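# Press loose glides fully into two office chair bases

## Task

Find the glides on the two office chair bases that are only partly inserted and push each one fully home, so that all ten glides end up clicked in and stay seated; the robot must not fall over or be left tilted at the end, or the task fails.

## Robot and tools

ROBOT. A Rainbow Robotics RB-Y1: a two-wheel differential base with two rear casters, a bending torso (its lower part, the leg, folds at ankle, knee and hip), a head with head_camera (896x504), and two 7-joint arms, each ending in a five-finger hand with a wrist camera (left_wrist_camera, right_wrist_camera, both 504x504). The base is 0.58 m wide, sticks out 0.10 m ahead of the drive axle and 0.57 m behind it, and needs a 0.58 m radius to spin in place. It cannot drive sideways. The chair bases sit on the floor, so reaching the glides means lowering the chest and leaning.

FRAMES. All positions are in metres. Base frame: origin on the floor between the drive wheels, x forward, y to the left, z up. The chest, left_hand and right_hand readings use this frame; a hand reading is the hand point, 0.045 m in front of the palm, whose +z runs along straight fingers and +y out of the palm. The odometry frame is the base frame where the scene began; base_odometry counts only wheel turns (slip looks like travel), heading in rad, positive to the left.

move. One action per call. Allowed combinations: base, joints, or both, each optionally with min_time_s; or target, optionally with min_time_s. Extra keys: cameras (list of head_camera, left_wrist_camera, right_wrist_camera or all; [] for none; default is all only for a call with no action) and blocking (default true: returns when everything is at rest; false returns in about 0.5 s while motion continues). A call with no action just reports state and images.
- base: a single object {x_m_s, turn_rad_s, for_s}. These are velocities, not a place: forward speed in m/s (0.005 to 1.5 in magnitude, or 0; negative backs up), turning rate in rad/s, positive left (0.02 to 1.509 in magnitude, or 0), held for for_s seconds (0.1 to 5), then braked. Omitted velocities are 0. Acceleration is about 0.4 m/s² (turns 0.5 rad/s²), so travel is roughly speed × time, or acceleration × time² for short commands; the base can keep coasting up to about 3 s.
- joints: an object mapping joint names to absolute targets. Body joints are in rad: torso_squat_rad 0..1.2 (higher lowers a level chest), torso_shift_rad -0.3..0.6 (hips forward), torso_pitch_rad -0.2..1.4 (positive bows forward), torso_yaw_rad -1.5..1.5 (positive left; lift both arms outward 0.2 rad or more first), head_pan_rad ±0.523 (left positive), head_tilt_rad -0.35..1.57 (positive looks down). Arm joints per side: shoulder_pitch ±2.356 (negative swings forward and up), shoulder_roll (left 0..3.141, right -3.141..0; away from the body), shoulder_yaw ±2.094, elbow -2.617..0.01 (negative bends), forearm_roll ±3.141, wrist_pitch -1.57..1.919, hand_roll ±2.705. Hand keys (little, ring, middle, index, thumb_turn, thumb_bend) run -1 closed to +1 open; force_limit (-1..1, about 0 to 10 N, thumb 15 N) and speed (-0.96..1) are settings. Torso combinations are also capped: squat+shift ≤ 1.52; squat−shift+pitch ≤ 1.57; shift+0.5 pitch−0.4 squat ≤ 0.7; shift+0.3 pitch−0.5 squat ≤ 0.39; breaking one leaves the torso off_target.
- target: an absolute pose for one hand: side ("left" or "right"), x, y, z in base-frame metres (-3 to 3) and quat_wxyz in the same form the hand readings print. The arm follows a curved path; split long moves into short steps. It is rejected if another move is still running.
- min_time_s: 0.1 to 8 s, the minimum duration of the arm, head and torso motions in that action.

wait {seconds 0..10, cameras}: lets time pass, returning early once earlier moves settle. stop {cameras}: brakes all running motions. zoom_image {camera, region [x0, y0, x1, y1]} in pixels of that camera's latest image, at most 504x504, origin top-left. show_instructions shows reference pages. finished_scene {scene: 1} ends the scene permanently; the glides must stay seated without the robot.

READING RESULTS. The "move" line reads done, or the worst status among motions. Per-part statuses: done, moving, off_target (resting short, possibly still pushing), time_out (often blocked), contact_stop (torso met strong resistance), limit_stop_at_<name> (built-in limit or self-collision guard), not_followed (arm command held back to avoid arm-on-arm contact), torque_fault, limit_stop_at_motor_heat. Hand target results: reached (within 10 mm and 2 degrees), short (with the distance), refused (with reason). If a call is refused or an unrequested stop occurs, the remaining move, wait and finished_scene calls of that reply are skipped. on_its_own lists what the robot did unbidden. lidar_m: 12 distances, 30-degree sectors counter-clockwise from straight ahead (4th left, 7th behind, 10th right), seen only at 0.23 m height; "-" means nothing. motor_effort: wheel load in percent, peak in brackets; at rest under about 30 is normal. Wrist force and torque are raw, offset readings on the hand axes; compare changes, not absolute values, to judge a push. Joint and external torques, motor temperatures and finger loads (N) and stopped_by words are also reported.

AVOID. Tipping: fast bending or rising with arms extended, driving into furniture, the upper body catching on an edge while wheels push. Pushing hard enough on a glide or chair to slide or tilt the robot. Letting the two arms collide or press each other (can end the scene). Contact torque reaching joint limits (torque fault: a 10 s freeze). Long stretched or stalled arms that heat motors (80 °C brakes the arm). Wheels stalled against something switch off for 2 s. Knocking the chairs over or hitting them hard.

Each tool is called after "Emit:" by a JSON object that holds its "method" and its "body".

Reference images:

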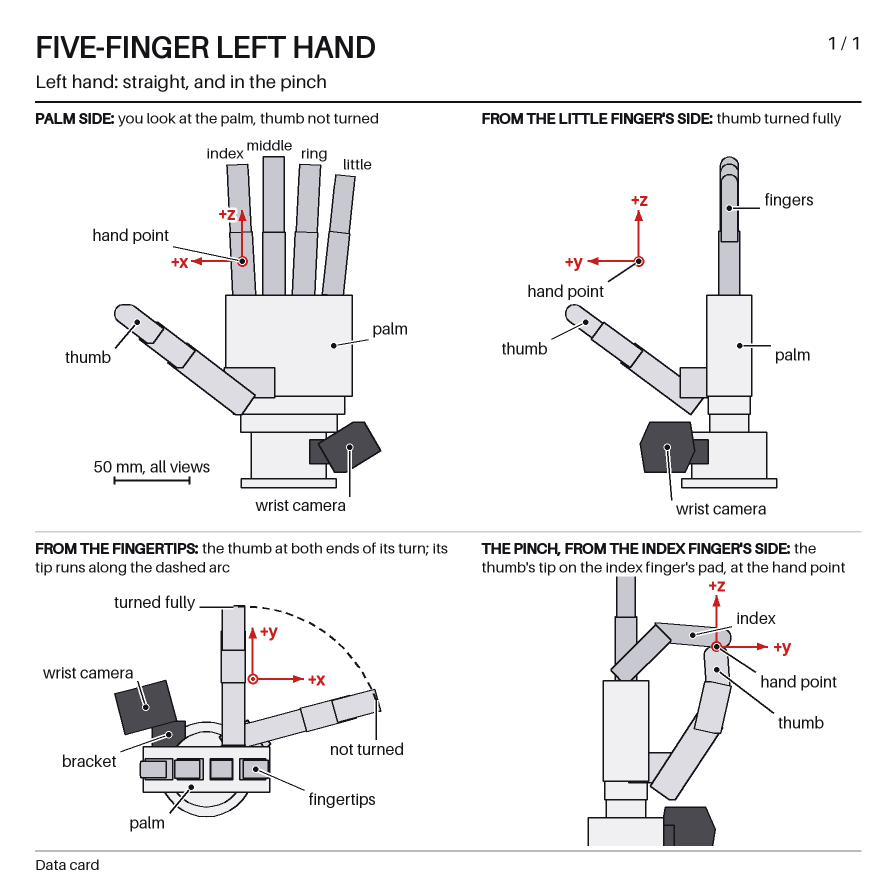

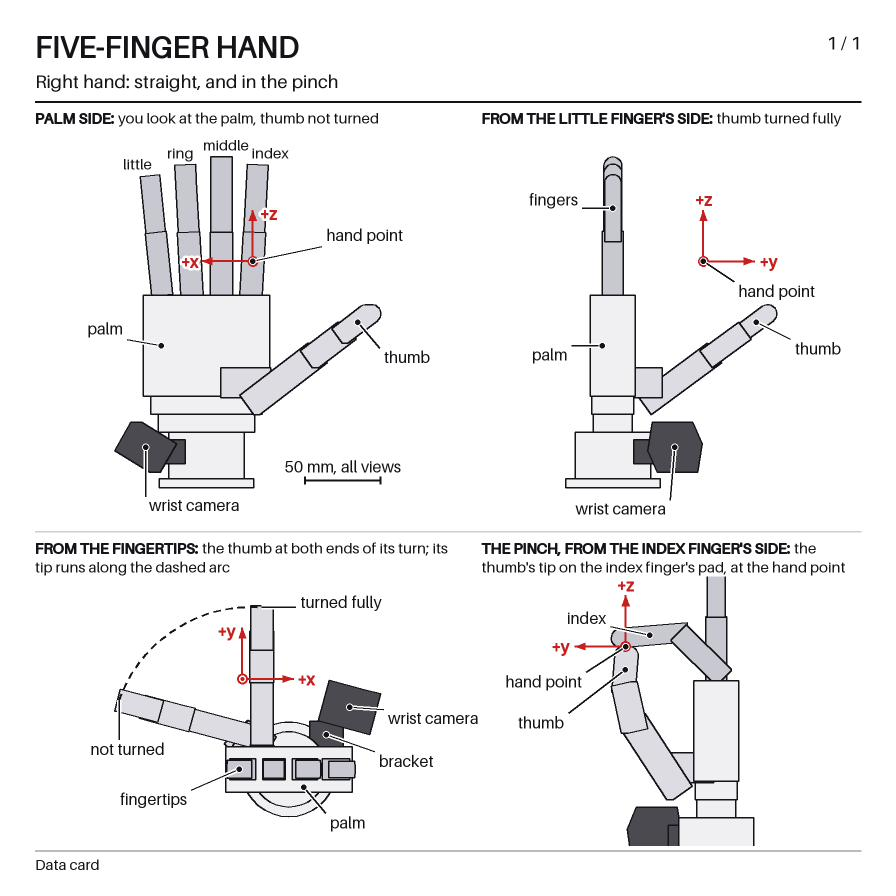

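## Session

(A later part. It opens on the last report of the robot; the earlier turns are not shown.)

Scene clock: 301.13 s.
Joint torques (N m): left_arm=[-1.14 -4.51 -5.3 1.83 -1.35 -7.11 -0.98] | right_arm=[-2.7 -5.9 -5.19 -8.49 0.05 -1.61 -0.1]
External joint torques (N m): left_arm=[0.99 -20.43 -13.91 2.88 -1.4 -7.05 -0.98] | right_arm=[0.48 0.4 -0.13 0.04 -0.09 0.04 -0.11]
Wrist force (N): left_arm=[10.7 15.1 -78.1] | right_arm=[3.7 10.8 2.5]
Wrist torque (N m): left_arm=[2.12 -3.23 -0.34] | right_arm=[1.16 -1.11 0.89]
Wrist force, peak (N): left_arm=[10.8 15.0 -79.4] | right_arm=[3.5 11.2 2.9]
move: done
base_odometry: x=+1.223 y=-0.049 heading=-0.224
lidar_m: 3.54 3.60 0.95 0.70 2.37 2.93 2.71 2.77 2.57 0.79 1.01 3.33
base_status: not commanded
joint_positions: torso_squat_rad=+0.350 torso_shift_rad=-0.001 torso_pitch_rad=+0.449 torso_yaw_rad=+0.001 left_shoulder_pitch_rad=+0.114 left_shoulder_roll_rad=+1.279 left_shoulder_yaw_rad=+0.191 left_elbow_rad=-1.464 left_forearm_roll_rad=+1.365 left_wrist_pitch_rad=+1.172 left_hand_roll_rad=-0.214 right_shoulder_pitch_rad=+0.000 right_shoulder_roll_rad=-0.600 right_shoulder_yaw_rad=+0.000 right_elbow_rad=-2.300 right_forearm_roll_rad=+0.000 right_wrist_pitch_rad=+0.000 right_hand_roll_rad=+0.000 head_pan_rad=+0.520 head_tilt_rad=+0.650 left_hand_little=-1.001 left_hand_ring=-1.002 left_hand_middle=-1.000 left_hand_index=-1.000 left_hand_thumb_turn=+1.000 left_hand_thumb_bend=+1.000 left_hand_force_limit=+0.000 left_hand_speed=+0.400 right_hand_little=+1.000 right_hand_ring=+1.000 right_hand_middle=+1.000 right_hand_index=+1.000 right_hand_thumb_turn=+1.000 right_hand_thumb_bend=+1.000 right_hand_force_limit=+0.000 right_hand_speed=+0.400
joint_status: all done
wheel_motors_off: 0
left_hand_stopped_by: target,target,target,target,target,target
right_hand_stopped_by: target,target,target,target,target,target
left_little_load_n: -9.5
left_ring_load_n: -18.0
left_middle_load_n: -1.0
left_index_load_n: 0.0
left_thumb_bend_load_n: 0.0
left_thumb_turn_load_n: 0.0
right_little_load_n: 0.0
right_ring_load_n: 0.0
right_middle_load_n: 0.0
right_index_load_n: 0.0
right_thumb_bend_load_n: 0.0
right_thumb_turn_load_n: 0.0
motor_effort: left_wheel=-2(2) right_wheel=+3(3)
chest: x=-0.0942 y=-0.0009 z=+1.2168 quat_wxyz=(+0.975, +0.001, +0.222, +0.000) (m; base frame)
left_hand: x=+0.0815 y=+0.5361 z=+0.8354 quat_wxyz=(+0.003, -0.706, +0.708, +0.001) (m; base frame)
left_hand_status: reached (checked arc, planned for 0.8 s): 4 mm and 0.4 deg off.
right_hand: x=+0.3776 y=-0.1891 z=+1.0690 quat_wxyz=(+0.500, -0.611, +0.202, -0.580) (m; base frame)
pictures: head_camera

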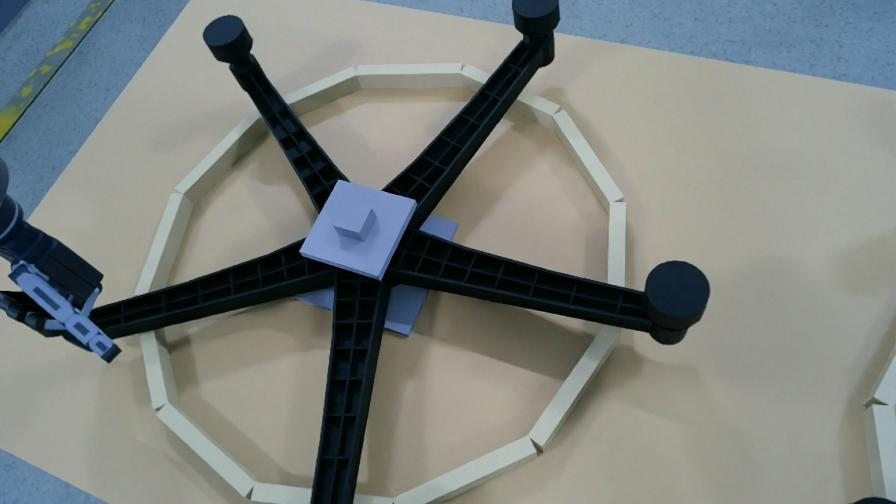

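Emit:
{"method": "move", "body": {"target": {"side":"left","x":0.068,"y":0.560,"z":0.852,"quat_wxyz":[0,-0.7071,0.7071,0]}, "min_time_s": 0.8, "cameras": ["head_camera"]}}

Emit:
{"method": "zoom_image", "body": {"camera": "head_camera", "region": [0, 200, 200, 380]}}

Emit:
{"method": "move", "body": {"target": {"side":"left","x":0.068,"y":0.560,"z":0.836,"quat_wxyz":[0,-0.7071,0.7071,0]}, "min_time_s": 0.8}}

Emit:
{"method": "move", "body": {"target": {"side":"left","x":0.068,"y":0.560,"z":0.829,"quat_wxyz":[0,-0.7071,0.7071,0]}, "min_time_s": 0.8, "cameras": ["head_camera"]}}

Emit:
{"method": "zoom_image", "body": {"camera": "head_camera", "region": [0, 200, 200, 380]}}

Scene clock: 303.10 s.
Joint torques (N m): left_arm=[-0.08 15.65 11.31 -0.22 0.09 0.15 -0.38] | right_arm=[-2.94 -5.9 -5.39 -8.62 -0.04 -1.68 -0.14]
External joint torques (N m): left_arm=[1.37 -0.22 2.7 0.39 0.03 0.19 -0.38] | right_arm=[0.21 0.42 -0.3 -0.1 -0.18 -0.03 -0.14]
Wrist force (N): left_arm=[-0.7 -0.4 5.0] | right_arm=[3.8 10.9 2.7]
Wrist torque (N m): left_arm=[-0.35 0.39 0.03] | right_arm=[1.16 -1.16 0.88]
Wrist force, peak (N): left_arm=[10.8 15.0 -78.5] | right_arm=[3.9 11.0 2.9]
move: done
base_odometry: x=+1.223 y=-0.049 heading=-0.225
lidar_m: 3.53 3.60 0.95 0.71 2.38 2.93 2.71 2.76 2.56 0.79 1.00 3.34
base_status: not commanded
joint_positions: torso_squat_rad=+0.350 torso_shift_rad=+0.000 torso_pitch_rad=+0.450 torso_yaw_rad=+0.000 left_shoulder_pitch_rad=+0.177 left_shoulder_roll_rad=+1.301 left_shoulder_yaw_rad=+0.267 left_elbow_rad=-1.405 left_forearm_roll_rad=+1.435 left_wrist_pitch_rad=+1.191 left_hand_roll_rad=-0.315 right_shoulder_pitch_rad=+0.000 right_shoulder_roll_rad=-0.600 right_shoulder_yaw_rad=+0.000 right_elbow_rad=-2.300 right_forearm_roll_rad=+0.000 right_wrist_pitch_rad=+0.000 right_hand_roll_rad=+0.000 head_pan_rad=+0.520 head_tilt_rad=+0.650 left_hand_little=-1.000 left_hand_ring=-1.000 left_hand_middle=-1.000 left_hand_index=-1.000 left_hand_thumb_turn=+1.000 left_hand_thumb_bend=+1.000 left_hand_force_limit=+0.000 left_hand_speed=+0.400 right_hand_little=+1.000 right_hand_ring=+1.000 right_hand_middle=+1.000 right_hand_index=+1.000 right_hand_thumb_turn=+1.000 right_hand_thumb_bend=+1.000 right_hand_force_limit=+0.000 right_hand_speed=+0.400
joint_status: all done
wheel_motors_off: 0
left_hand_stopped_by: target,target,target,target,target,target
right_hand_stopped_by: target,target,target,target,target,target
left_little_load_n: 0.0
left_ring_load_n: 0.0
left_middle_load_n: 0.0
left_index_load_n: 0.0
left_thumb_bend_load_n: 0.0
left_thumb_turn_load_n: 0.0
right_little_load_n: 0.0
right_ring_load_n: 0.0
right_middle_load_n: 0.0
right_index_load_n: 0.0
right_thumb_bend_load_n: 0.0
right_thumb_turn_load_n: 0.0
motor_effort: left_wheel=-2(3) right_wheel=+4(4)
chest: x=-0.0936 y=+0.0002 z=+1.2167 quat_wxyz=(+0.975, +0.000, +0.223, +0.000) (m; base frame)
left_hand: x=+0.0682 y=+0.5601 z=+0.8503 quat_wxyz=(-0.001, -0.707, +0.707, +0.000) (m; base frame)
left_hand_status: reached (checked arc, planned for 0.8 s): 2 mm and 0.1 deg off.
right_hand: x=+0.3780 y=-0.1883 z=+1.0687 quat_wxyz=(+0.499, -0.611, +0.202, -0.580) (m; base frame)
pictures: head_camera

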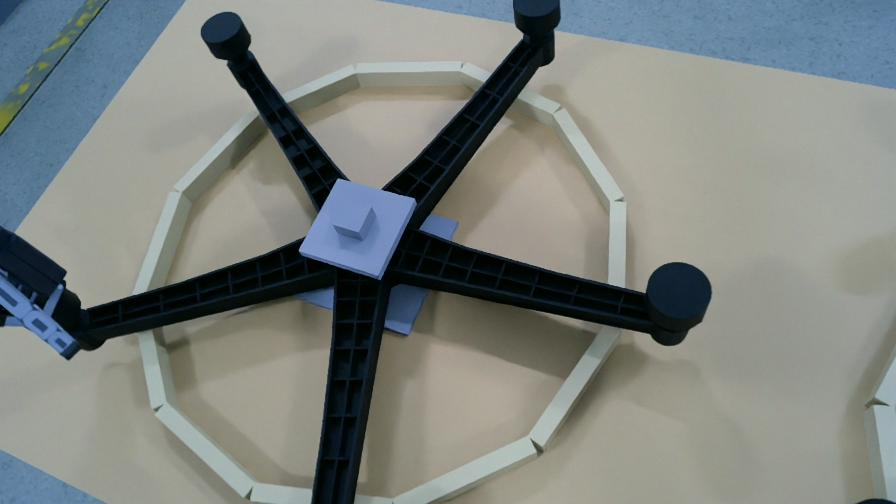

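Scaled by 2.520 from the camera's 896x504 image, which has a finer 1280x720 frame.

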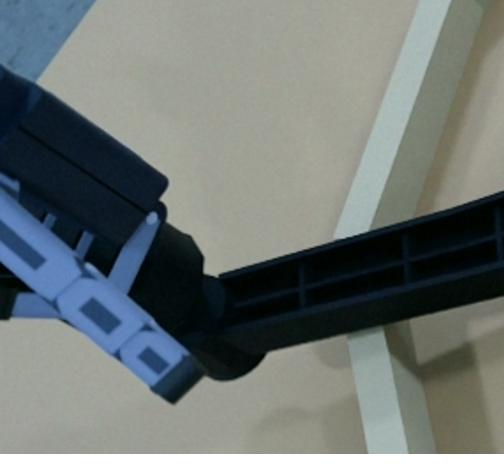

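Scene clock: 304.23 s.
Joint torques (N m): left_arm=[-3.67 5.94 2.52 0.24 -0.73 -3.44 -0.41] | right_arm=[-2.84 -5.84 -5.3 -8.7 -0.06 -1.66 -0.07]
External joint torques (N m): left_arm=[-2.17 -10.31 -5.96 0.95 -0.78 -3.39 -0.41] | right_arm=[0.31 0.47 -0.23 -0.18 -0.2 -0.01 -0.08]
Wrist force (N): left_arm=[4.1 7.8 -35.2] | right_arm=[3.5 10.9 2.7]
Wrist torque (N m): left_arm=[0.79 -0.42 -0.03] | right_arm=[1.17 -1.10 0.88]
Wrist force, peak (N): left_arm=[4.0 7.9 -37.2] | right_arm=[3.5 11.2 3.0]
move: done
base_odometry: x=+1.223 y=-0.049 heading=-0.225
lidar_m: 3.53 3.59 0.95 0.71 2.37 2.94 2.70 2.77 2.57 0.80 1.01 3.31
base_status: not commanded
joint_positions: torso_squat_rad=+0.350 torso_shift_rad=+0.000 torso_pitch_rad=+0.450 torso_yaw_rad=+0.000 left_shoulder_pitch_rad=+0.142 left_shoulder_roll_rad=+1.282 left_shoulder_yaw_rad=+0.226 left_elbow_rad=-1.382 left_forearm_roll_rad=+1.412 left_wrist_pitch_rad=+1.169 left_hand_roll_rad=-0.320 right_shoulder_pitch_rad=+0.000 right_shoulder_roll_rad=-0.600 right_shoulder_yaw_rad=+0.000 right_elbow_rad=-2.300 right_forearm_roll_rad=+0.000 right_wrist_pitch_rad=+0.000 right_hand_roll_rad=+0.000 head_pan_rad=+0.520 head_tilt_rad=+0.650 left_hand_little=-1.000 left_hand_ring=-1.000 left_hand_middle=-1.001 left_hand_index=-1.000 left_hand_thumb_turn=+1.000 left_hand_thumb_bend=+1.000 left_hand_force_limit=+0.000 left_hand_speed=+0.400 right_hand_little=+1.000 right_hand_ring=+1.000 right_hand_middle=+1.000 right_hand_index=+1.000 right_hand_thumb_turn=+1.000 right_hand_thumb_bend=+1.000 right_hand_force_limit=+0.000 right_hand_speed=+0.400
joint_status: all done
wheel_motors_off: 0
left_hand_stopped_by: target,target,target,target,target,target
right_hand_stopped_by: target,target,target,target,target,target
left_little_load_n: 0.0
left_ring_load_n: -3.0
left_middle_load_n: -7.0
left_index_load_n: -2.0
left_thumb_bend_load_n: 0.0
left_thumb_turn_load_n: 0.0
right_little_load_n: 0.0
right_ring_load_n: 0.0
right_middle_load_n: 0.0
right_index_load_n: 0.0
right_thumb_bend_load_n: 0.0
right_thumb_turn_load_n: 0.0
motor_effort: left_wheel=-2(3) right_wheel=+4(4)
chest: x=-0.0937 y=-0.0002 z=+1.2167 quat_wxyz=(+0.975, +0.000, +0.223, +0.000) (m; base frame)
left_hand: x=+0.0684 y=+0.5599 z=+0.8381 quat_wxyz=(+0.002, -0.706, +0.708, +0.000) (m; base frame)
left_hand_status: reached (checked arc, planned for 0.8 s): 2 mm and 0.2 deg off.
right_hand: x=+0.3779 y=-0.1886 z=+1.0686 quat_wxyz=(+0.499, -0.611, +0.202, -0.580) (m; base frame)
pictures: none

Scene clock: 305.37 s.
Joint torques (N m): left_arm=[-2.02 -4.56 -4.55 2.43 -2.6 -9.01 -0.67] | right_arm=[-2.85 -6.02 -5.22 -8.86 -0.07 -1.64 -0.11]
External joint torques (N m): left_arm=[-0.4 -21.19 -12.94 3.19 -2.65 -8.95 -0.67] | right_arm=[0.33 0.27 -0.16 -0.32 -0.21 0.01 -0.11]
Wrist force (N): left_arm=[14.5 17.5 -86.5] | right_arm=[3.9 10.8 2.4]
Wrist torque (N m): left_arm=[2.35 -1.60 0.13] | right_arm=[1.19 -1.17 0.89]
Wrist force, peak (N): left_arm=[15.7 18.0 -89.7] | right_arm=[4.0 10.9 2.9]
move: done
base_odometry: x=+1.223 y=-0.049 heading=-0.224
lidar_m: 3.55 3.60 0.93 0.71 2.39 2.93 2.71 2.77 2.57 0.80 1.02 3.31
base_status: not commanded
joint_positions: torso_squat_rad=+0.350 torso_shift_rad=-0.001 torso_pitch_rad=+0.448 torso_yaw_rad=+0.001 left_shoulder_pitch_rad=+0.112 left_shoulder_roll_rad=+1.272 left_shoulder_yaw_rad=+0.200 left_elbow_rad=-1.356 left_forearm_roll_rad=+1.402 left_wrist_pitch_rad=+1.162 left_hand_roll_rad=-0.331 right_shoulder_pitch_rad=+0.000 right_shoulder_roll_rad=-0.600 right_shoulder_yaw_rad=+0.000 right_elbow_rad=-2.300 right_forearm_roll_rad=+0.000 right_wrist_pitch_rad=+0.000 right_hand_roll_rad=+0.000 head_pan_rad=+0.520 head_tilt_rad=+0.650 left_hand_little=-1.000 left_hand_ring=-1.001 left_hand_middle=-1.002 left_hand_index=-1.001 left_hand_thumb_turn=+1.000 left_hand_thumb_bend=+1.000 left_hand_force_limit=+0.000 left_hand_speed=+0.400 right_hand_little=+1.000 right_hand_ring=+1.000 right_hand_middle=+1.000 right_hand_index=+1.000 right_hand_thumb_turn=+1.000 right_hand_thumb_bend=+1.000 right_hand_force_limit=+0.000 right_hand_speed=+0.400
joint_status: all done
wheel_motors_off: 0
left_hand_stopped_by: target,target,target,target,target,target
right_hand_stopped_by: target,target,target,target,target,target
left_little_load_n: 0.0
left_ring_load_n: -7.5
left_middle_load_n: -14.5
left_index_load_n: -5.5
left_thumb_bend_load_n: 0.0
left_thumb_turn_load_n: 0.0
right_little_load_n: 0.0
right_ring_load_n: 0.0
right_middle_load_n: 0.0
right_index_load_n: 0.0
right_thumb_bend_load_n: 0.0
right_thumb_turn_load_n: 0.0
motor_effort: left_wheel=+0(3) right_wheel=+3(4)
chest: x=-0.0943 y=-0.0011 z=+1.2169 quat_wxyz=(+0.975, +0.001, +0.222, +0.000) (m; base frame)
left_hand: x=+0.0693 y=+0.5608 z=+0.8327 quat_wxyz=(+0.003, -0.706, +0.708, +0.001) (m; base frame)
left_hand_status: reached (checked arc, planned for 0.8 s): 4 mm and 0.4 deg off.
right_hand: x=+0.3775 y=-0.1892 z=+1.0690 quat_wxyz=(+0.500, -0.610, +0.202, -0.580) (m; base frame)
pictures: head_camera

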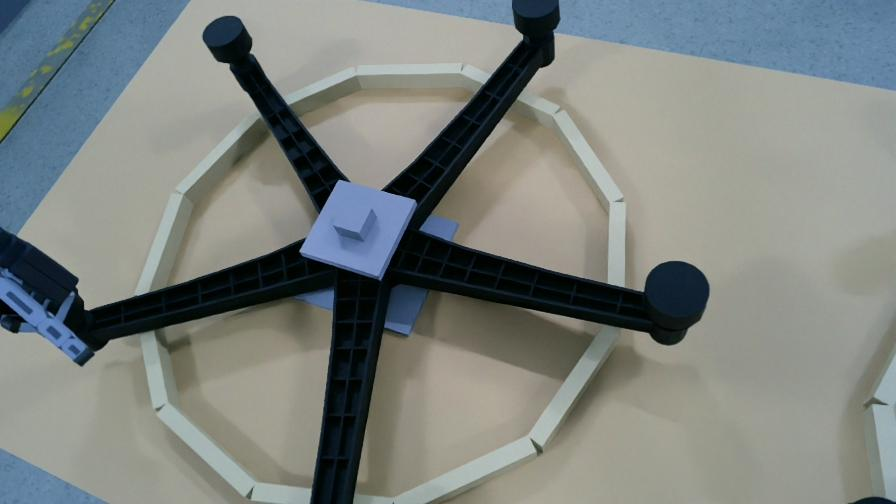

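Scaled by 2.520 from the camera's 896x504 image, which has a finer 1280x720 frame.

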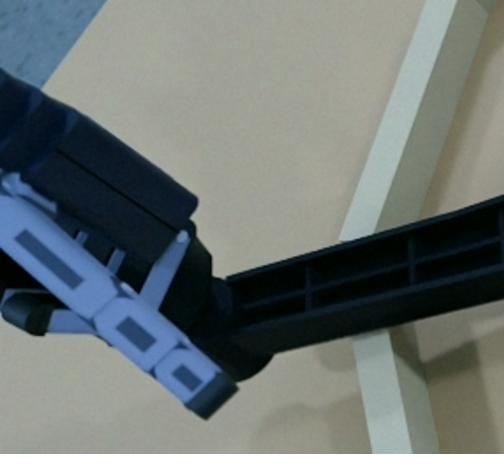

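Emit:
{"method": "move", "body": {"target": {"side":"left","x":0.05,"y":0.53,"z":0.92,"quat_wxyz":[0,-0.7071,0.7071,0]}, "min_time_s": 0.8}}

Emit:
{"method": "move", "body": {"target": {"side":"left","x":-0.005,"y":0.202,"z":0.90,"quat_wxyz":[0,-0.7071,0.7071,0]}, "min_time_s": 1.5, "cameras": ["left_wrist_camera"]}}

Scene clock: 307.03 s.
Joint torques (N m): left_arm=[0.26 9.52 10.8 -0.23 0.09 0.05 -0.18] | right_arm=[-2.84 -6 -5.39 -8.74 -0.01 -1.74 -0.18]
External joint torques (N m): left_arm=[0.3 -0.7 1.49 0.15 0.02 0.09 -0.17] | right_arm=[0.31 0.33 -0.31 -0.22 -0.15 -0.09 -0.18]
Wrist force (N): left_arm=[-1.2 -0.2 5.2] | right_arm=[3.7 10.6 2.7]
Wrist torque (N m): left_arm=[-0.34 0.45 0.09] | right_arm=[1.14 -1.15 0.87]
Wrist force, peak (N): left_arm=[15.2 17.4 -87.7] | right_arm=[3.5 11.5 2.8]
move: done
base_odometry: x=+1.223 y=-0.049 heading=-0.224
lidar_m: 3.52 3.59 0.94 0.71 2.37 2.95 2.70 2.78 2.57 0.81 1.01 3.31
base_status: not commanded
joint_positions: torso_squat_rad=+0.350 torso_shift_rad=+0.000 torso_pitch_rad=+0.450 torso_yaw_rad=+0.000 left_shoulder_pitch_rad=+0.528 left_shoulder_roll_rad=+1.307 left_shoulder_yaw_rad=+0.642 left_elbow_rad=-1.726 left_forearm_roll_rad=+1.484 left_wrist_pitch_rad=+1.293 left_hand_roll_rad=-0.176 right_shoulder_pitch_rad=+0.000 right_shoulder_roll_rad=-0.600 right_shoulder_yaw_rad=+0.000 right_elbow_rad=-2.300 right_forearm_roll_rad=+0.000 right_wrist_pitch_rad=+0.000 right_hand_roll_rad=+0.000 head_pan_rad=+0.520 head_tilt_rad=+0.650 left_hand_little=-1.000 left_hand_ring=-1.000 left_hand_middle=-1.000 left_hand_index=-1.000 left_hand_thumb_turn=+1.000 left_hand_thumb_bend=+1.000 left_hand_force_limit=+0.000 left_hand_speed=+0.400 right_hand_little=+1.000 right_hand_ring=+1.000 right_hand_middle=+1.000 right_hand_index=+1.000 right_hand_thumb_turn=+1.000 right_hand_thumb_bend=+1.000 right_hand_force_limit=+0.000 right_hand_speed=+0.400
joint_status: all done
wheel_motors_off: 0
left_hand_stopped_by: target,target,target,target,target,target
right_hand_stopped_by: target,target,target,target,target,target
left_little_load_n: 0.0
left_ring_load_n: 0.0
left_middle_load_n: 0.5
left_index_load_n: 0.0
left_thumb_bend_load_n: 0.0
left_thumb_turn_load_n: 0.0
right_little_load_n: 0.0
right_ring_load_n: 0.0
right_middle_load_n: 0.0
right_index_load_n: 0.0
right_thumb_bend_load_n: 0.0
right_thumb_turn_load_n: 0.0
motor_effort: left_wheel=-2(2) right_wheel=+4(4)
chest: x=-0.0935 y=+0.0002 z=+1.2167 quat_wxyz=(+0.975, +0.000, +0.223, +0.000) (m; base frame)
left_hand: x=+0.0504 y=+0.5306 z=+0.9184 quat_wxyz=(-0.002, -0.707, +0.707, -0.001) (m; base frame)
left_hand_status: reached (checked arc, planned for 0.8 s): 2 mm and 0.2 deg off.
right_hand: x=+0.3780 y=-0.1882 z=+1.0687 quat_wxyz=(+0.499, -0.611, +0.202, -0.580) (m; base frame)
pictures: none

Scene clock: 308.87 s.
Joint torques (N m): left_arm=[-5.55 6.29 3.73 -5.25 0.13 0.02 -0.25] | right_arm=[-2.87 -5.96 -5.52 -8.72 -0.02 -1.71 -0.08]
External joint torques (N m): left_arm=[-1.74 -2.07 -1.01 0.06 -0.26 0.04 -0.25] | right_arm=[0.28 0.36 -0.44 -0.2 -0.16 -0.07 -0.09]
Wrist force (N): left_arm=[-0.9 -0.9 4.9] | right_arm=[3.5 11.2 3.1]
Wrist torque (N m): left_arm=[-0.38 0.41 0.15] | right_arm=[1.21 -1.14 0.87]
Wrist force, peak (N): left_arm=[-1.1 -1.8 5.7] | right_arm=[3.7 11.2 2.9]
move: short
base_odometry: x=+1.223 y=-0.049 heading=-0.224
lidar_m: 3.53 3.59 0.95 0.70 2.38 2.92 2.71 2.78 2.56 0.80 1.00 3.32
base_status: not commanded
joint_positions: torso_squat_rad=+0.350 torso_shift_rad=+0.000 torso_pitch_rad=+0.450 torso_yaw_rad=+0.000 left_shoulder_pitch_rad=-0.299 left_shoulder_roll_rad=+1.201 left_shoulder_yaw_rad=-0.425 left_elbow_rad=-2.617 left_forearm_roll_rad=+1.006 left_wrist_pitch_rad=+1.671 left_hand_roll_rad=+1.179 right_shoulder_pitch_rad=+0.000 right_shoulder_roll_rad=-0.600 right_shoulder_yaw_rad=+0.000 right_elbow_rad=-2.300 right_forearm_roll_rad=+0.000 right_wrist_pitch_rad=+0.000 right_hand_roll_rad=+0.000 head_pan_rad=+0.520 head_tilt_rad=+0.650 left_hand_little=-1.000 left_hand_ring=-1.000 left_hand_middle=-1.000 left_hand_index=-1.000 left_hand_thumb_turn=+1.000 left_hand_thumb_bend=+1.000 left_hand_force_limit=+0.000 left_hand_speed=+0.400 right_hand_little=+1.000 right_hand_ring=+1.000 right_hand_middle=+1.000 right_hand_index=+1.000 right_hand_thumb_turn=+1.000 right_hand_thumb_bend=+1.000 right_hand_force_limit=+0.000 right_hand_speed=+0.400
joint_status: all done
wheel_motors_off: 0
left_hand_stopped_by: target,target,target,target,target,target
right_hand_stopped_by: target,target,target,target,target,target
left_little_load_n: 0.0
left_ring_load_n: 0.0
left_middle_load_n: 0.0
left_index_load_n: 0.0
left_thumb_bend_load_n: 0.0
left_thumb_turn_load_n: 0.0
right_little_load_n: 0.0
right_ring_load_n: 0.0
right_middle_load_n: 0.0
right_index_load_n: 0.0
right_thumb_bend_load_n: 0.0
right_thumb_turn_load_n: 0.0
motor_effort: left_wheel=-2(2) right_wheel=+4(4)
chest: x=-0.0935 y=+0.0003 z=+1.2167 quat_wxyz=(+0.975, +0.000, +0.223, +0.000) (m; base frame)
left_hand: x=-0.0044 y=+0.2022 z=+0.8996 quat_wxyz=(-0.060, -0.702, +0.709, +0.041) (m; base frame)
left_hand_status: short (checked arc, as near as the solve gets, planned for 1.5 s): 1 mm and 8.3 deg off. The place is met; only the turn is off.
right_hand: x=+0.3780 y=-0.1882 z=+1.0686 quat_wxyz=(+0.499, -0.611, +0.202, -0.580) (m; base frame)
pictures: left_wrist_camera

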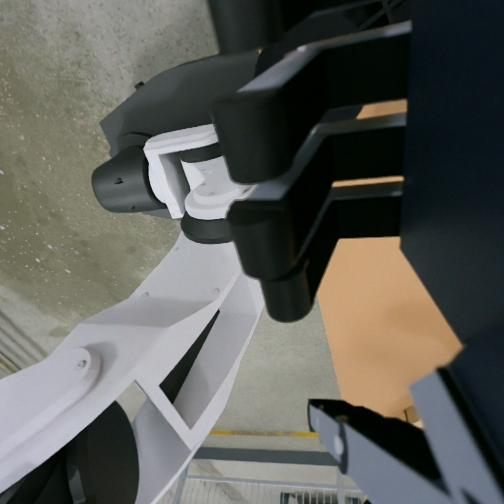

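Emit:
{"method": "move", "body": {"target": {"side":"left","x":0.07,"y":0.53,"z":0.92,"quat_wxyz":[0,-0.7071,0.7071,0]}, "min_time_s": 1.5}}

Emit:
{"method": "move", "body": {"target": {"side":"left","x":0.072,"y":0.565,"z":0.847,"quat_wxyz":[0,-0.7071,0.7071,0]}, "min_time_s": 1, "cameras": ["head_camera"]}}

Emit:
{"method": "zoom_image", "body": {"camera": "head_camera", "region": [40, 260, 130, 360]}}

Emit:
{"method": "move", "body": {"target": {"side":"left","x":0.072,"y":0.565,"z":0.832,"quat_wxyz":[0,-0.7071,0.7071,0]}, "min_time_s": 0.8}}

Emit:
{"method": "move", "body": {"target": {"side":"left","x":0.072,"y":0.565,"z":0.825,"quat_wxyz":[0,-0.7071,0.7071,0]}, "min_time_s": 0.8, "cameras": ["head_camera"]}}

Emit:
{"method": "zoom_image", "body": {"camera": "head_camera", "region": [40, 260, 130, 360]}}

Scene clock: 311.10 s.
Joint torques (N m): left_arm=[-0.45 10.59 11 -0.24 0.1 -0.12 0] | right_arm=[-2.84 -5.67 -5.52 -8.87 0.06 -1.67 -0.09]
External joint torques (N m): left_arm=[0.58 -0.48 1.65 0.05 0.04 -0.07 0] | right_arm=[0.3 0.65 -0.44 -0.35 -0.08 -0.02 -0.1]
Wrist force (N): left_arm=[-1.1 -0.3 5.2] | right_arm=[3.2 11.0 2.8]
Wrist torque (N m): left_arm=[-0.35 0.44 0.00] | right_arm=[1.21 -1.06 0.86]
Wrist force, peak (N): left_arm=[-1.0 -1.9 5.6] | right_arm=[3.8 11.5 2.6]
move: done
base_odometry: x=+1.223 y=-0.049 heading=-0.224
lidar_m: 3.53 3.60 0.94 0.71 2.39 2.94 2.71 2.76 2.57 0.79 1.01 3.33
base_status: not commanded
joint_positions: torso_squat_rad=+0.350 torso_shift_rad=+0.000 torso_pitch_rad=+0.450 torso_yaw_rad=+0.000 left_shoulder_pitch_rad=+0.466 left_shoulder_roll_rad=+1.356 left_shoulder_yaw_rad=+0.593 left_elbow_rad=-1.695 left_forearm_roll_rad=+1.491 left_wrist_pitch_rad=+1.291 left_hand_roll_rad=-0.148 right_shoulder_pitch_rad=+0.000 right_shoulder_roll_rad=-0.600 right_shoulder_yaw_rad=+0.000 right_elbow_rad=-2.300 right_forearm_roll_rad=+0.000 right_wrist_pitch_rad=+0.000 right_hand_roll_rad=+0.000 head_pan_rad=+0.520 head_tilt_rad=+0.650 left_hand_little=-1.000 left_hand_ring=-1.000 left_hand_middle=-1.000 left_hand_index=-1.000 left_hand_thumb_turn=+1.000 left_hand_thumb_bend=+1.000 left_hand_force_limit=+0.000 left_hand_speed=+0.400 right_hand_little=+1.000 right_hand_ring=+1.000 right_hand_middle=+1.000 right_hand_index=+1.000 right_hand_thumb_turn=+1.000 right_hand_thumb_bend=+1.000 right_hand_force_limit=+0.000 right_hand_speed=+0.400
joint_status: all done
wheel_motors_off: 0
left_hand_stopped_by: target,target,target,target,target,target
right_hand_stopped_by: target,target,target,target,target,target
left_little_load_n: 0.0
left_ring_load_n: 0.0
left_middle_load_n: 0.0
left_index_load_n: 0.0
left_thumb_bend_load_n: 0.0
left_thumb_turn_load_n: 0.0
right_little_load_n: 0.0
right_ring_load_n: 0.0
right_middle_load_n: 0.0
right_index_load_n: 0.0
right_thumb_bend_load_n: 0.0
right_thumb_turn_load_n: 0.0
motor_effort: left_wheel=-2(2) right_wheel=+4(4)
chest: x=-0.0935 y=+0.0003 z=+1.2167 quat_wxyz=(+0.975, +0.000, +0.223, +0.000) (m; base frame)
left_hand: x=+0.0703 y=+0.5298 z=+0.9200 quat_wxyz=(+0.002, -0.707, +0.707, +0.000) (m; base frame)
left_hand_status: reached (checked arc, planned for 1.5 s): 0 mm and 0.3 deg off.
right_hand: x=+0.3780 y=-0.1882 z=+1.0686 quat_wxyz=(+0.499, -0.611, +0.202, -0.580) (m; base frame)
pictures: none

Scene clock: 312.43 s.
Joint torques (N m): left_arm=[-3.29 13.78 8.32 0.05 -0.4 -0.12 -0.29] | right_arm=[-2.87 -5.87 -5.42 -8.76 -0.05 -1.7 -0.12]
External joint torques (N m): left_arm=[-1.63 -2.23 -0.16 0.26 -0.44 -0.06 -0.29] | right_arm=[0.27 0.45 -0.33 -0.24 -0.19 -0.05 -0.12]
Wrist force (N): left_arm=[-0.8 -0.4 5.0] | right_arm=[3.2 11.0 2.5]
Wrist torque (N m): left_arm=[-0.38 0.41 0.02] | right_arm=[1.20 -1.03 0.84]
Wrist force, peak (N): left_arm=[-0.7 -0.5 5.6] | right_arm=[3.3 11.2 3.0]
move: done
base_odometry: x=+1.223 y=-0.049 heading=-0.224
lidar_m: 3.53 3.60 0.94 0.71 2.39 2.93 2.71 2.77 2.58 0.80 0.99 3.33
base_status: not commanded
joint_positions: torso_squat_rad=+0.350 torso_shift_rad=+0.000 torso_pitch_rad=+0.450 torso_yaw_rad=+0.000 left_shoulder_pitch_rad=+0.174 left_shoulder_roll_rad=+1.339 left_shoulder_yaw_rad=+0.217 left_elbow_rad=-1.385 left_forearm_roll_rad=+1.473 left_wrist_pitch_rad=+1.138 left_hand_roll_rad=-0.317 right_shoulder_pitch_rad=+0.000 right_shoulder_roll_rad=-0.600 right_shoulder_yaw_rad=+0.000 right_elbow_rad=-2.300 right_forearm_roll_rad=+0.000 right_wrist_pitch_rad=+0.000 right_hand_roll_rad=+0.000 head_pan_rad=+0.520 head_tilt_rad=+0.650 left_hand_little=-1.000 left_hand_ring=-1.000 left_hand_middle=-1.000 left_hand_index=-1.000 left_hand_thumb_turn=+1.000 left_hand_thumb_bend=+1.000 left_hand_force_limit=+0.000 left_hand_speed=+0.400 right_hand_little=+1.000 right_hand_ring=+1.000 right_hand_middle=+1.000 right_hand_index=+1.000 right_hand_thumb_turn=+1.000 right_hand_thumb_bend=+1.000 right_hand_force_limit=+0.000 right_hand_speed=+0.400
joint_status: all done
wheel_motors_off: 0
left_hand_stopped_by: target,target,target,target,target,target
right_hand_stopped_by: target,target,target,target,target,target
left_little_load_n: 0.0
left_ring_load_n: 0.0
left_middle_load_n: 0.0
left_index_load_n: 0.0
left_thumb_bend_load_n: 0.0
left_thumb_turn_load_n: 0.0
right_little_load_n: 0.0
right_ring_load_n: 0.0
right_middle_load_n: 0.0
right_index_load_n: 0.0
right_thumb_bend_load_n: -0.5
right_thumb_turn_load_n: 0.0
motor_effort: left_wheel=-2(2) right_wheel=+4(4)
chest: x=-0.0935 y=+0.0003 z=+1.2167 quat_wxyz=(+0.975, +0.000, +0.223, +0.000) (m; base frame)
left_hand: x=+0.0722 y=+0.5647 z=+0.8477 quat_wxyz=(+0.005, -0.707, +0.707, +0.000) (m; base frame)
left_hand_status: reached (checked arc, planned for 1.0 s): 1 mm and 0.6 deg off.
right_hand: x=+0.3780 y=-0.1882 z=+1.0686 quat_wxyz=(+0.499, -0.611, +0.202, -0.580) (m; base frame)
pictures: head_camera

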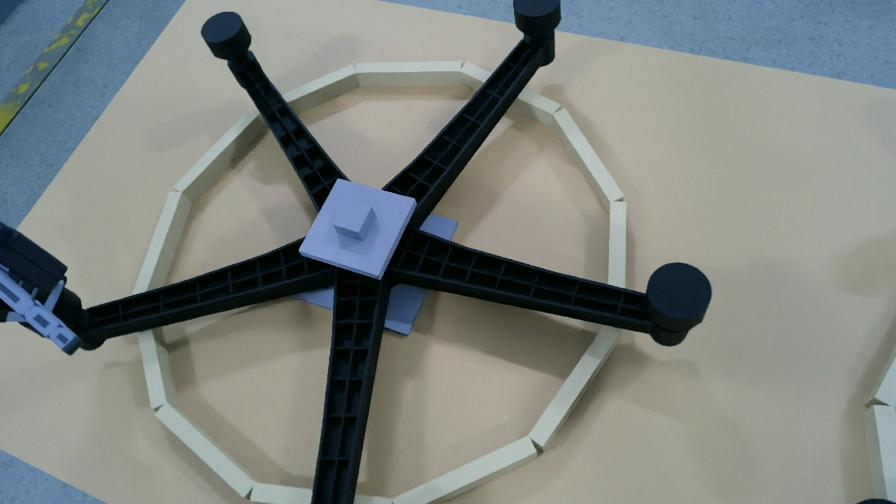

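Scaled by 5.040 from the camera's 896x504 image, which has a finer 1280x720 frame.

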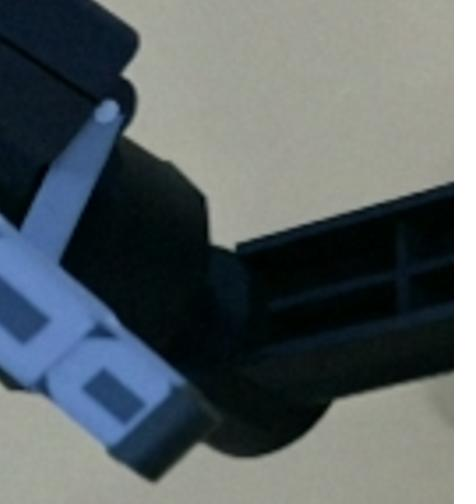

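Scene clock: 313.57 s.
Joint torques (N m): left_arm=[-0.46 0.64 -1.79 1.04 -1.29 -3.83 -0.42] | right_arm=[-2.95 -6 -5.54 -8.83 0.01 -1.67 -0.14]
External joint torques (N m): left_arm=[1.46 -16.33 -10.05 1.37 -1.33 -3.77 -0.42] | right_arm=[0.21 0.31 -0.46 -0.3 -0.13 -0.02 -0.14]
Wrist force (N): left_arm=[3.9 4.4 -54.0] | right_arm=[3.4 10.7 2.7]
Wrist torque (N m): left_arm=[1.31 -0.25 0.00] | right_arm=[1.15 -1.07 0.86]
Wrist force, peak (N): left_arm=[4.4 4.1 -57.2] | right_arm=[3.5 11.0 3.4]
move: done
base_odometry: x=+1.223 y=-0.049 heading=-0.224
lidar_m: 3.54 3.60 0.95 0.70 2.38 2.94 2.72 2.76 2.58 0.79 1.02 3.32
base_status: not commanded
joint_positions: torso_squat_rad=+0.350 torso_shift_rad=+0.000 torso_pitch_rad=+0.449 torso_yaw_rad=+0.000 left_shoulder_pitch_rad=+0.097 left_shoulder_roll_rad=+1.316 left_shoulder_yaw_rad=+0.151 left_elbow_rad=-1.324 left_forearm_roll_rad=+1.458 left_wrist_pitch_rad=+1.132 left_hand_roll_rad=-0.344 right_shoulder_pitch_rad=+0.000 right_shoulder_roll_rad=-0.600 right_shoulder_yaw_rad=+0.000 right_elbow_rad=-2.300 right_forearm_roll_rad=+0.000 right_wrist_pitch_rad=+0.000 right_hand_roll_rad=+0.000 head_pan_rad=+0.520 head_tilt_rad=+0.650 left_hand_little=-1.000 left_hand_ring=-1.000 left_hand_middle=-1.001 left_hand_index=-1.001 left_hand_thumb_turn=+1.000 left_hand_thumb_bend=+1.000 left_hand_force_limit=+0.000 left_hand_speed=+0.400 right_hand_little=+1.000 right_hand_ring=+1.000 right_hand_middle=+1.000 right_hand_index=+1.000 right_hand_thumb_turn=+1.000 right_hand_thumb_bend=+1.000 right_hand_force_limit=+0.000 right_hand_speed=+0.400
joint_status: all done
wheel_motors_off: 0
left_hand_stopped_by: target,target,target,target,target,target
right_hand_stopped_by: target,target,target,target,target,target
left_little_load_n: 0.0
left_ring_load_n: -2.5
left_middle_load_n: -5.0
left_index_load_n: -12.0
left_thumb_bend_load_n: 0.0
left_thumb_turn_load_n: 0.0
right_little_load_n: 0.0
right_ring_load_n: 0.0
right_middle_load_n: -0.5
right_index_load_n: 0.0
right_thumb_bend_load_n: 0.0
right_thumb_turn_load_n: 0.0
motor_effort: left_wheel=-1(2) right_wheel=+4(4)
chest: x=-0.0938 y=-0.0005 z=+1.2168 quat_wxyz=(+0.975, +0.001, +0.223, +0.000) (m; base frame)
left_hand: x=+0.0737 y=+0.5658 z=+0.8346 quat_wxyz=(+0.003, -0.707, +0.708, +0.000) (m; base frame)
left_hand_status: reached (checked arc, planned for 0.8 s): 3 mm and 0.3 deg off.
right_hand: x=+0.3778 y=-0.1888 z=+1.0687 quat_wxyz=(+0.499, -0.611, +0.202, -0.580) (m; base frame)
pictures: none

Scene clock: 314.70 s.
Joint torques (N m): left_arm=[1.38 -16.21 -13.26 3.11 -3.53 -11.45 -0.83] | right_arm=[-2.97 -5.81 -5.45 -8.79 0 -1.71 -0.09]
External joint torques (N m): left_arm=[3.43 -33.54 -21.46 3.48 -3.57 -11.38 -0.83] | right_arm=[0.23 0.47 -0.39 -0.25 -0.14 -0.06 -0.1]
Wrist force (N): left_arm=[15.8 18.0 -129.3] | right_arm=[3.7 10.8 2.7]
Wrist torque (N m): left_arm=[3.46 -1.39 0.00] | right_arm=[1.17 -1.13 0.86]
Wrist force, peak (N): left_arm=[15.6 17.9 -130.9] | right_arm=[3.6 11.3 2.8]
move: done
base_odometry: x=+1.223 y=-0.049 heading=-0.224
lidar_m: 3.54 3.60 0.94 0.70 2.37 2.93 2.71 2.78 2.57 0.81 1.00 3.32
base_status: not commanded
joint_positions: torso_squat_rad=+0.350 torso_shift_rad=-0.001 torso_pitch_rad=+0.448 torso_yaw_rad=+0.001 left_shoulder_pitch_rad=+0.068 left_shoulder_roll_rad=+1.306 left_shoulder_yaw_rad=+0.128 left_elbow_rad=-1.301 left_forearm_roll_rad=+1.447 left_wrist_pitch_rad=+1.127 left_hand_roll_rad=-0.354 right_shoulder_pitch_rad=+0.000 right_shoulder_roll_rad=-0.600 right_shoulder_yaw_rad=+0.000 right_elbow_rad=-2.300 right_forearm_roll_rad=+0.000 right_wrist_pitch_rad=+0.000 right_hand_roll_rad=+0.000 head_pan_rad=+0.520 head_tilt_rad=+0.650 left_hand_little=-1.000 left_hand_ring=-1.001 left_hand_middle=-1.002 left_hand_index=-1.002 left_hand_thumb_turn=+1.000 left_hand_thumb_bend=+1.000 left_hand_force_limit=+0.000 left_hand_speed=+0.400 right_hand_little=+1.000 right_hand_ring=+1.000 right_hand_middle=+1.000 right_hand_index=+1.000 right_hand_thumb_turn=+1.000 right_hand_thumb_bend=+1.000 right_hand_force_limit=+0.000 right_hand_speed=+0.400
joint_status: all done
wheel_motors_off: 0
left_hand_stopped_by: target,target,target,target,target,target
right_hand_stopped_by: target,target,target,target,target,target
left_little_load_n: 0.0
left_ring_load_n: -6.5
left_middle_load_n: -13.0
left_index_load_n: -24.5
left_thumb_bend_load_n: 0.0
left_thumb_turn_load_n: 0.0
right_little_load_n: 0.0
right_ring_load_n: 0.0
right_middle_load_n: 0.0
right_index_load_n: 0.0
right_thumb_bend_load_n: 0.0
right_thumb_turn_load_n: 0.0
motor_effort: left_wheel=-1(2) right_wheel=+4(4)
chest: x=-0.0947 y=-0.0017 z=+1.2170 quat_wxyz=(+0.975, +0.002, +0.222, +0.000) (m; base frame)
left_hand: x=+0.0750 y=+0.5667 z=+0.8307 quat_wxyz=(+0.005, -0.706, +0.708, +0.001) (m; base frame)
left_hand_status: reached (checked arc, planned for 0.8 s): 7 mm and 0.6 deg off.
right_hand: x=+0.3772 y=-0.1897 z=+1.0692 quat_wxyz=(+0.500, -0.610, +0.202, -0.581) (m; base frame)
pictures: head_camera

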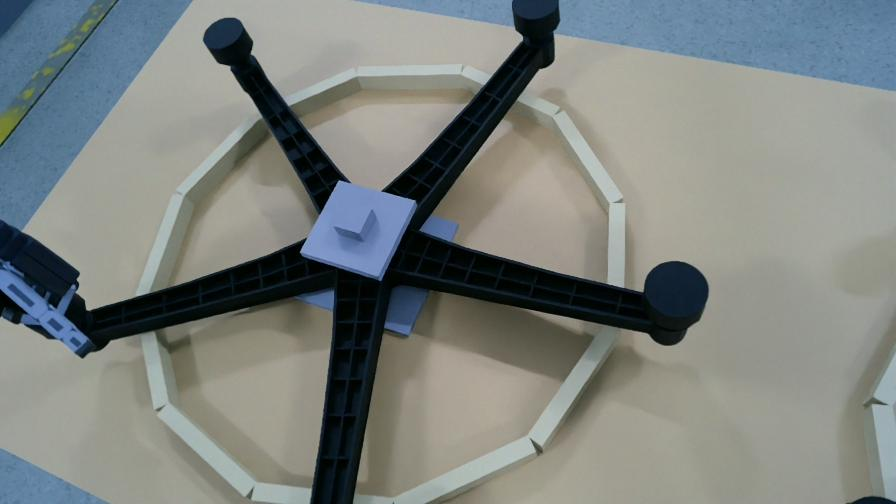

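Scaled by 5.040 from the camera's 896x504 image, which has a finer 1280x720 frame.

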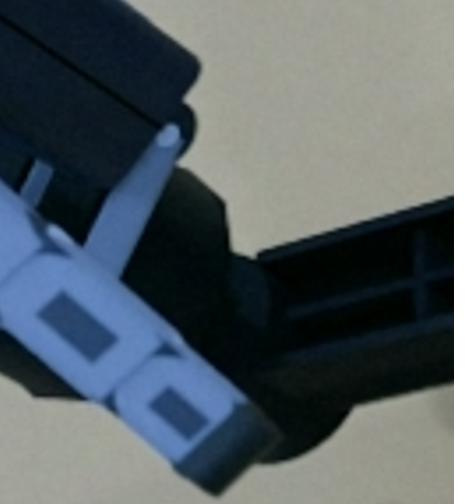

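Emit:
{"method": "move", "body": {"target": {"side":"left","x":0.06,"y":0.55,"z":0.95,"quat_wxyz":[0,-0.7071,0.7071,0]}, "min_time_s": 0.8}}

Emit:
{"method": "move", "body": {"joints": {"left_hand_little":1,"left_hand_ring":1,"left_hand_middle":1,"left_hand_index":1,"left_shoulder_pitch_rad":0.47,"left_shoulder_roll_rad":0.3,"left_shoulder_yaw_rad":0.161,"left_elbow_rad":-2.2,"left_forearm_roll_rad":1.488,"left_wrist_pitch_rad":-1.04,"left_hand_roll_rad":-0.96}, "min_time_s": 2}}

Emit:
{"method": "move", "body": {"target": {"side":"left","x":0.04,"y":0.56,"z":0.88,"quat_wxyz":[0.701,-0.701,0.0923,-0.0923]}, "min_time_s": 1}}

Emit:
{"method": "move", "body": {"target": {"side":"left","x":0.05,"y":0.565,"z":0.81,"quat_wxyz":[0.701,-0.701,0.0923,-0.0923]}, "min_time_s": 1.2, "cameras": ["left_wrist_camera"]}}

Scene clock: 317.13 s.
Joint torques (N m): left_arm=[-0.87 9.46 10.23 0.25 0.14 0 -0.2] | right_arm=[-2.94 -5.99 -5.58 -8.79 -0.04 -1.59 -0.13]
External joint torques (N m): left_arm=[-0.3 -0.64 0.8 0.04 0.07 0.04 -0.2] | right_arm=[0.21 0.33 -0.49 -0.27 -0.18 0.06 -0.14]
Wrist force (N): left_arm=[-0.8 0.4 5.4] | right_arm=[3.3 10.7 2.7]
Wrist torque (N m): left_arm=[-0.24 0.40 0.13] | right_arm=[1.15 -1.10 0.85]
Wrist force, peak (N): left_arm=[15.8 18.0 -129.7] | right_arm=[3.8 11.1 2.7]
move: done
base_odometry: x=+1.223 y=-0.049 heading=-0.225
lidar_m: 3.53 3.59 0.95 0.71 2.37 2.94 2.70 2.77 2.56 0.80 1.02 3.31
base_status: not commanded
joint_positions: torso_squat_rad=+0.350 torso_shift_rad=+0.000 torso_pitch_rad=+0.450 torso_yaw_rad=+0.000 left_shoulder_pitch_rad=+0.554 left_shoulder_roll_rad=+1.374 left_shoulder_yaw_rad=+0.717 left_elbow_rad=-1.631 left_forearm_roll_rad=+1.568 left_wrist_pitch_rad=+1.338 left_hand_roll_rad=-0.245 right_shoulder_pitch_rad=+0.000 right_shoulder_roll_rad=-0.600 right_shoulder_yaw_rad=+0.000 right_elbow_rad=-2.300 right_forearm_roll_rad=+0.000 right_wrist_pitch_rad=+0.000 right_hand_roll_rad=+0.000 head_pan_rad=+0.520 head_tilt_rad=+0.650 left_hand_little=-1.000 left_hand_ring=-1.000 left_hand_middle=-1.000 left_hand_index=-1.000 left_hand_thumb_turn=+1.000 left_hand_thumb_bend=+1.000 left_hand_force_limit=+0.000 left_hand_speed=+0.400 right_hand_little=+1.000 right_hand_ring=+1.000 right_hand_middle=+1.000 right_hand_index=+1.000 right_hand_thumb_turn=+1.000 right_hand_thumb_bend=+1.000 right_hand_force_limit=+0.000 right_hand_speed=+0.400
joint_status: all done
wheel_motors_off: 0
left_hand_stopped_by: target,target,target,target,target,target
right_hand_stopped_by: target,target,target,target,target,target
left_little_load_n: 0.0
left_ring_load_n: 0.0
left_middle_load_n: 0.0
left_index_load_n: 0.0
left_thumb_bend_load_n: 0.0
left_thumb_turn_load_n: 0.0
right_little_load_n: 0.0
right_ring_load_n: 0.0
right_middle_load_n: 0.0
right_index_load_n: 0.0
right_thumb_bend_load_n: 0.0
right_thumb_turn_load_n: 0.0
motor_effort: left_wheel=-4(4) right_wheel=+4(4)
chest: x=-0.0935 y=+0.0002 z=+1.2167 quat_wxyz=(+0.975, +0.000, +0.223, +0.000) (m; base frame)
left_hand: x=+0.0606 y=+0.5509 z=+0.9473 quat_wxyz=(-0.002, -0.707, +0.707, -0.001) (m; base frame)
left_hand_status: reached (checked arc, planned for 0.9 s): 3 mm and 0.3 deg off.
right_hand: x=+0.3780 y=-0.1882 z=+1.0686 quat_wxyz=(+0.499, -0.611, +0.202, -0.580) (m; base frame)
pictures: none

Scene clock: 319.43 s.
Joint torques (N m): left_arm=[3.39 3.45 4.71 -8.01 -1.74 -0.79 -0.15] | right_arm=[-3.15 -5.99 -5.44 -8.76 -0.03 -1.54 -0.13]
External joint torques (N m): left_arm=[-1.36 -1.95 -0.38 -0.3 -0.3 0.07 -0.15] | right_arm=[-0.01 0.33 -0.35 -0.24 -0.17 0.1 -0.14]
Wrist force (N): left_arm=[-1.2 6.4 -1.1] | right_arm=[3.6 10.3 2.8]
Wrist torque (N m): left_arm=[0.56 0.26 -0.18] | right_arm=[1.07 -1.12 0.87]
Wrist force, peak (N): left_arm=[0.3 6.4 3.2] | right_arm=[3.7 11.3 2.7]
move: done
base_odometry: x=+1.223 y=-0.049 heading=-0.225
lidar_m: 3.53 3.60 0.95 0.71 2.38 2.93 2.71 2.77 2.56 0.80 1.01 3.32
base_status: not commanded
joint_positions: torso_squat_rad=+0.350 torso_shift_rad=+0.000 torso_pitch_rad=+0.450 torso_yaw_rad=+0.000 left_shoulder_pitch_rad=+0.470 left_shoulder_roll_rad=+0.300 left_shoulder_yaw_rad=+0.161 left_elbow_rad=-2.200 left_forearm_roll_rad=+1.488 left_wrist_pitch_rad=-1.040 left_hand_roll_rad=-0.960 right_shoulder_pitch_rad=+0.000 right_shoulder_roll_rad=-0.600 right_shoulder_yaw_rad=+0.000 right_elbow_rad=-2.300 right_forearm_roll_rad=+0.000 right_wrist_pitch_rad=+0.000 right_hand_roll_rad=+0.000 head_pan_rad=+0.520 head_tilt_rad=+0.650 left_hand_little=+1.000 left_hand_ring=+1.000 left_hand_middle=+1.000 left_hand_index=+1.000 left_hand_thumb_turn=+1.000 left_hand_thumb_bend=+1.000 left_hand_force_limit=+0.000 left_hand_speed=+0.400 right_hand_little=+1.000 right_hand_ring=+1.000 right_hand_middle=+1.000 right_hand_index=+1.000 right_hand_thumb_turn=+1.000 right_hand_thumb_bend=+1.000 right_hand_force_limit=+0.000 right_hand_speed=+0.400
joint_status: all done
wheel_motors_off: 0
left_hand_stopped_by: target,target,target,target,target,target
right_hand_stopped_by: target,target,target,target,target,target
left_little_load_n: 0.0
left_ring_load_n: 0.0
left_middle_load_n: 0.0
left_index_load_n: 0.0
left_thumb_bend_load_n: 0.0
left_thumb_turn_load_n: -0.5
right_little_load_n: 0.0
right_ring_load_n: 0.0
right_middle_load_n: 0.0
right_index_load_n: 0.0
right_thumb_bend_load_n: 0.0
right_thumb_turn_load_n: 0.0
motor_effort: left_wheel=-3(4) right_wheel=+4(4)
chest: x=-0.0935 y=+0.0002 z=+1.2167 quat_wxyz=(+0.975, +0.000, +0.223, +0.000) (m; base frame)
left_hand: x=+0.1684 y=+0.5540 z=+1.0445 quat_wxyz=(+0.754, -0.583, +0.132, -0.272) (m; base frame)
right_hand: x=+0.3780 y=-0.1882 z=+1.0686 quat_wxyz=(+0.499, -0.611, +0.202, -0.580) (m; base frame)
pictures: none

Scene clock: 320.77 s.
Joint torques (N m): left_arm=[7.53 2.15 2.58 -6.66 -1.63 -1.5 -0.31] | right_arm=[-3.09 -6.01 -5.5 -8.74 -0.04 -1.67 -0.17]
External joint torques (N m): left_arm=[1.15 -1.91 -1.21 0.15 -0.13 -0.42 -0.32] | right_arm=[0.06 0.32 -0.42 -0.22 -0.18 -0.02 -0.18]
Wrist force (N): left_arm=[-0.8 6.8 0.5] | right_arm=[3.5 10.5 2.7]
Wrist torque (N m): left_arm=[0.50 0.33 -0.17] | right_arm=[1.12 -1.11 0.85]
Wrist force, peak (N): left_arm=[-0.9 7.5 -0.1] | right_arm=[3.8 11.5 3.6]
move: done
base_odometry: x=+1.223 y=-0.049 heading=-0.225
lidar_m: 3.54 3.60 0.95 0.72 2.38 2.94 2.71 2.76 2.58 0.80 1.00 3.31
base_status: not commanded
joint_positions: torso_squat_rad=+0.350 torso_shift_rad=+0.000 torso_pitch_rad=+0.450 torso_yaw_rad=+0.000 left_shoulder_pitch_rad=+0.484 left_shoulder_roll_rad=+0.086 left_shoulder_yaw_rad=+0.091 left_elbow_rad=-1.927 left_forearm_roll_rad=+1.566 left_wrist_pitch_rad=-1.127 left_hand_roll_rad=-0.989 right_shoulder_pitch_rad=+0.000 right_shoulder_roll_rad=-0.600 right_shoulder_yaw_rad=+0.000 right_elbow_rad=-2.300 right_forearm_roll_rad=+0.000 right_wrist_pitch_rad=+0.000 right_hand_roll_rad=+0.000 head_pan_rad=+0.520 head_tilt_rad=+0.650 left_hand_little=+1.000 left_hand_ring=+1.000 left_hand_middle=+1.000 left_hand_index=+1.000 left_hand_thumb_turn=+1.000 left_hand_thumb_bend=+1.000 left_hand_force_limit=+0.000 left_hand_speed=+0.400 right_hand_little=+1.000 right_hand_ring=+1.000 right_hand_middle=+1.000 right_hand_index=+1.000 right_hand_thumb_turn=+1.000 right_hand_thumb_bend=+1.000 right_hand_force_limit=+0.000 right_hand_speed=+0.400
joint_status: all done
wheel_motors_off: 0
left_hand_stopped_by: target,target,target,target,target,target
right_hand_stopped_by: target,target,target,target,target,target
left_little_load_n: 0.0
left_ring_load_n: 0.0
left_middle_load_n: 0.0
left_index_load_n: 0.0
left_thumb_bend_load_n: 0.0
left_thumb_turn_load_n: 0.0
right_little_load_n: 0.0
right_ring_load_n: 0.0
right_middle_load_n: 0.0
right_index_load_n: 0.0
right_thumb_bend_load_n: 0.0
right_thumb_turn_load_n: 0.0
motor_effort: left_wheel=-3(4) right_wheel=+4(4)
chest: x=-0.0935 y=+0.0002 z=+1.2167 quat_wxyz=(+0.975, +0.000, +0.223, +0.000) (m; base frame)
left_hand: x=+0.0403 y=+0.5595 z=+0.8809 quat_wxyz=(+0.699, -0.704, +0.093, -0.091) (m; base frame)
left_hand_status: reached (checked arc, planned for 1.0 s): 1 mm and 0.4 deg off.
right_hand: x=+0.3780 y=-0.1882 z=+1.0686 quat_wxyz=(+0.499, -0.611, +0.202, -0.580) (m; base frame)
pictures: none

Scene clock: 322.30 s.
Joint torques (N m): left_arm=[4.43 4.87 4.76 -5.47 -1.67 -1.63 -0.07] | right_arm=[-3.07 -5.91 -5.73 -8.68 0.01 -1.65 -0.08]
External joint torques (N m): left_arm=[-0.63 0.16 1.48 0.21 -0.39 -0.23 -0.07] | right_arm=[0.07 0.42 -0.65 -0.15 -0.13 0 -0.09]
Wrist force (N): left_arm=[-0.5 6.7 0.4] | right_arm=[3.1 10.7 2.7]
Wrist torque (N m): left_arm=[0.51 0.26 -0.05] | right_arm=[1.15 -1.05 0.83]
Wrist force, peak (N): left_arm=[-0.6 7.2 0.3] | right_arm=[3.6 11.3 2.7]
move: done
base_odometry: x=+1.223 y=-0.049 heading=-0.225
lidar_m: 3.54 3.59 0.94 0.71 2.38 2.94 2.71 2.77 2.57 0.80 1.02 3.31
base_status: not commanded
joint_positions: torso_squat_rad=+0.350 torso_shift_rad=+0.000 torso_pitch_rad=+0.450 torso_yaw_rad=+0.000 left_shoulder_pitch_rad=+0.274 left_shoulder_roll_rad=+0.115 left_shoulder_yaw_rad=+0.094 left_elbow_rad=-1.531 left_forearm_roll_rad=+1.480 left_wrist_pitch_rad=-1.190 left_hand_roll_rad=-0.779 right_shoulder_pitch_rad=+0.000 right_shoulder_roll_rad=-0.600 right_shoulder_yaw_rad=+0.000 right_elbow_rad=-2.300 right_forearm_roll_rad=+0.000 right_wrist_pitch_rad=+0.000 right_hand_roll_rad=+0.000 head_pan_rad=+0.520 head_tilt_rad=+0.650 left_hand_little=+1.000 left_hand_ring=+1.000 left_hand_middle=+1.000 left_hand_index=+1.000 left_hand_thumb_turn=+1.000 left_hand_thumb_bend=+1.000 left_hand_force_limit=+0.000 left_hand_speed=+0.400 right_hand_little=+1.000 right_hand_ring=+1.000 right_hand_middle=+1.000 right_hand_index=+1.000 right_hand_thumb_turn=+1.000 right_hand_thumb_bend=+1.000 right_hand_force_limit=+0.000 right_hand_speed=+0.400
joint_status: all done
wheel_motors_off: 0
left_hand_stopped_by: target,target,target,target,target,target
right_hand_stopped_by: target,target,target,target,target,target
left_little_load_n: 0.0
left_ring_load_n: 0.0
left_middle_load_n: 0.0
left_index_load_n: 0.0
left_thumb_bend_load_n: 0.0
left_thumb_turn_load_n: -0.5
right_little_load_n: 0.0
right_ring_load_n: 0.0
right_middle_load_n: 0.0
right_index_load_n: 0.0
right_thumb_bend_load_n: 0.0
right_thumb_turn_load_n: -0.5
motor_effort: left_wheel=-3(4) right_wheel=+4(4)
chest: x=-0.0935 y=+0.0002 z=+1.2167 quat_wxyz=(+0.975, +0.000, +0.223, +0.000) (m; base frame)
left_hand: x=+0.0500 y=+0.5647 z=+0.8099 quat_wxyz=(+0.700, -0.702, +0.093, -0.092) (m; base frame)
left_hand_status: reached (checked arc, planned for 1.2 s): 0 mm and 0.1 deg off.
right_hand: x=+0.3780 y=-0.1882 z=+1.0686 quat_wxyz=(+0.499, -0.611, +0.202, -0.580) (m; base frame)
pictures: left_wrist_camera

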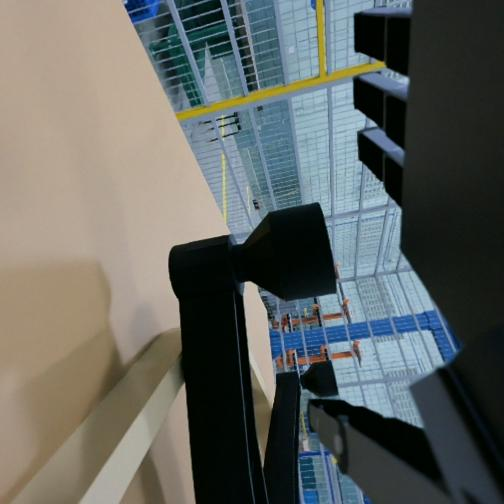

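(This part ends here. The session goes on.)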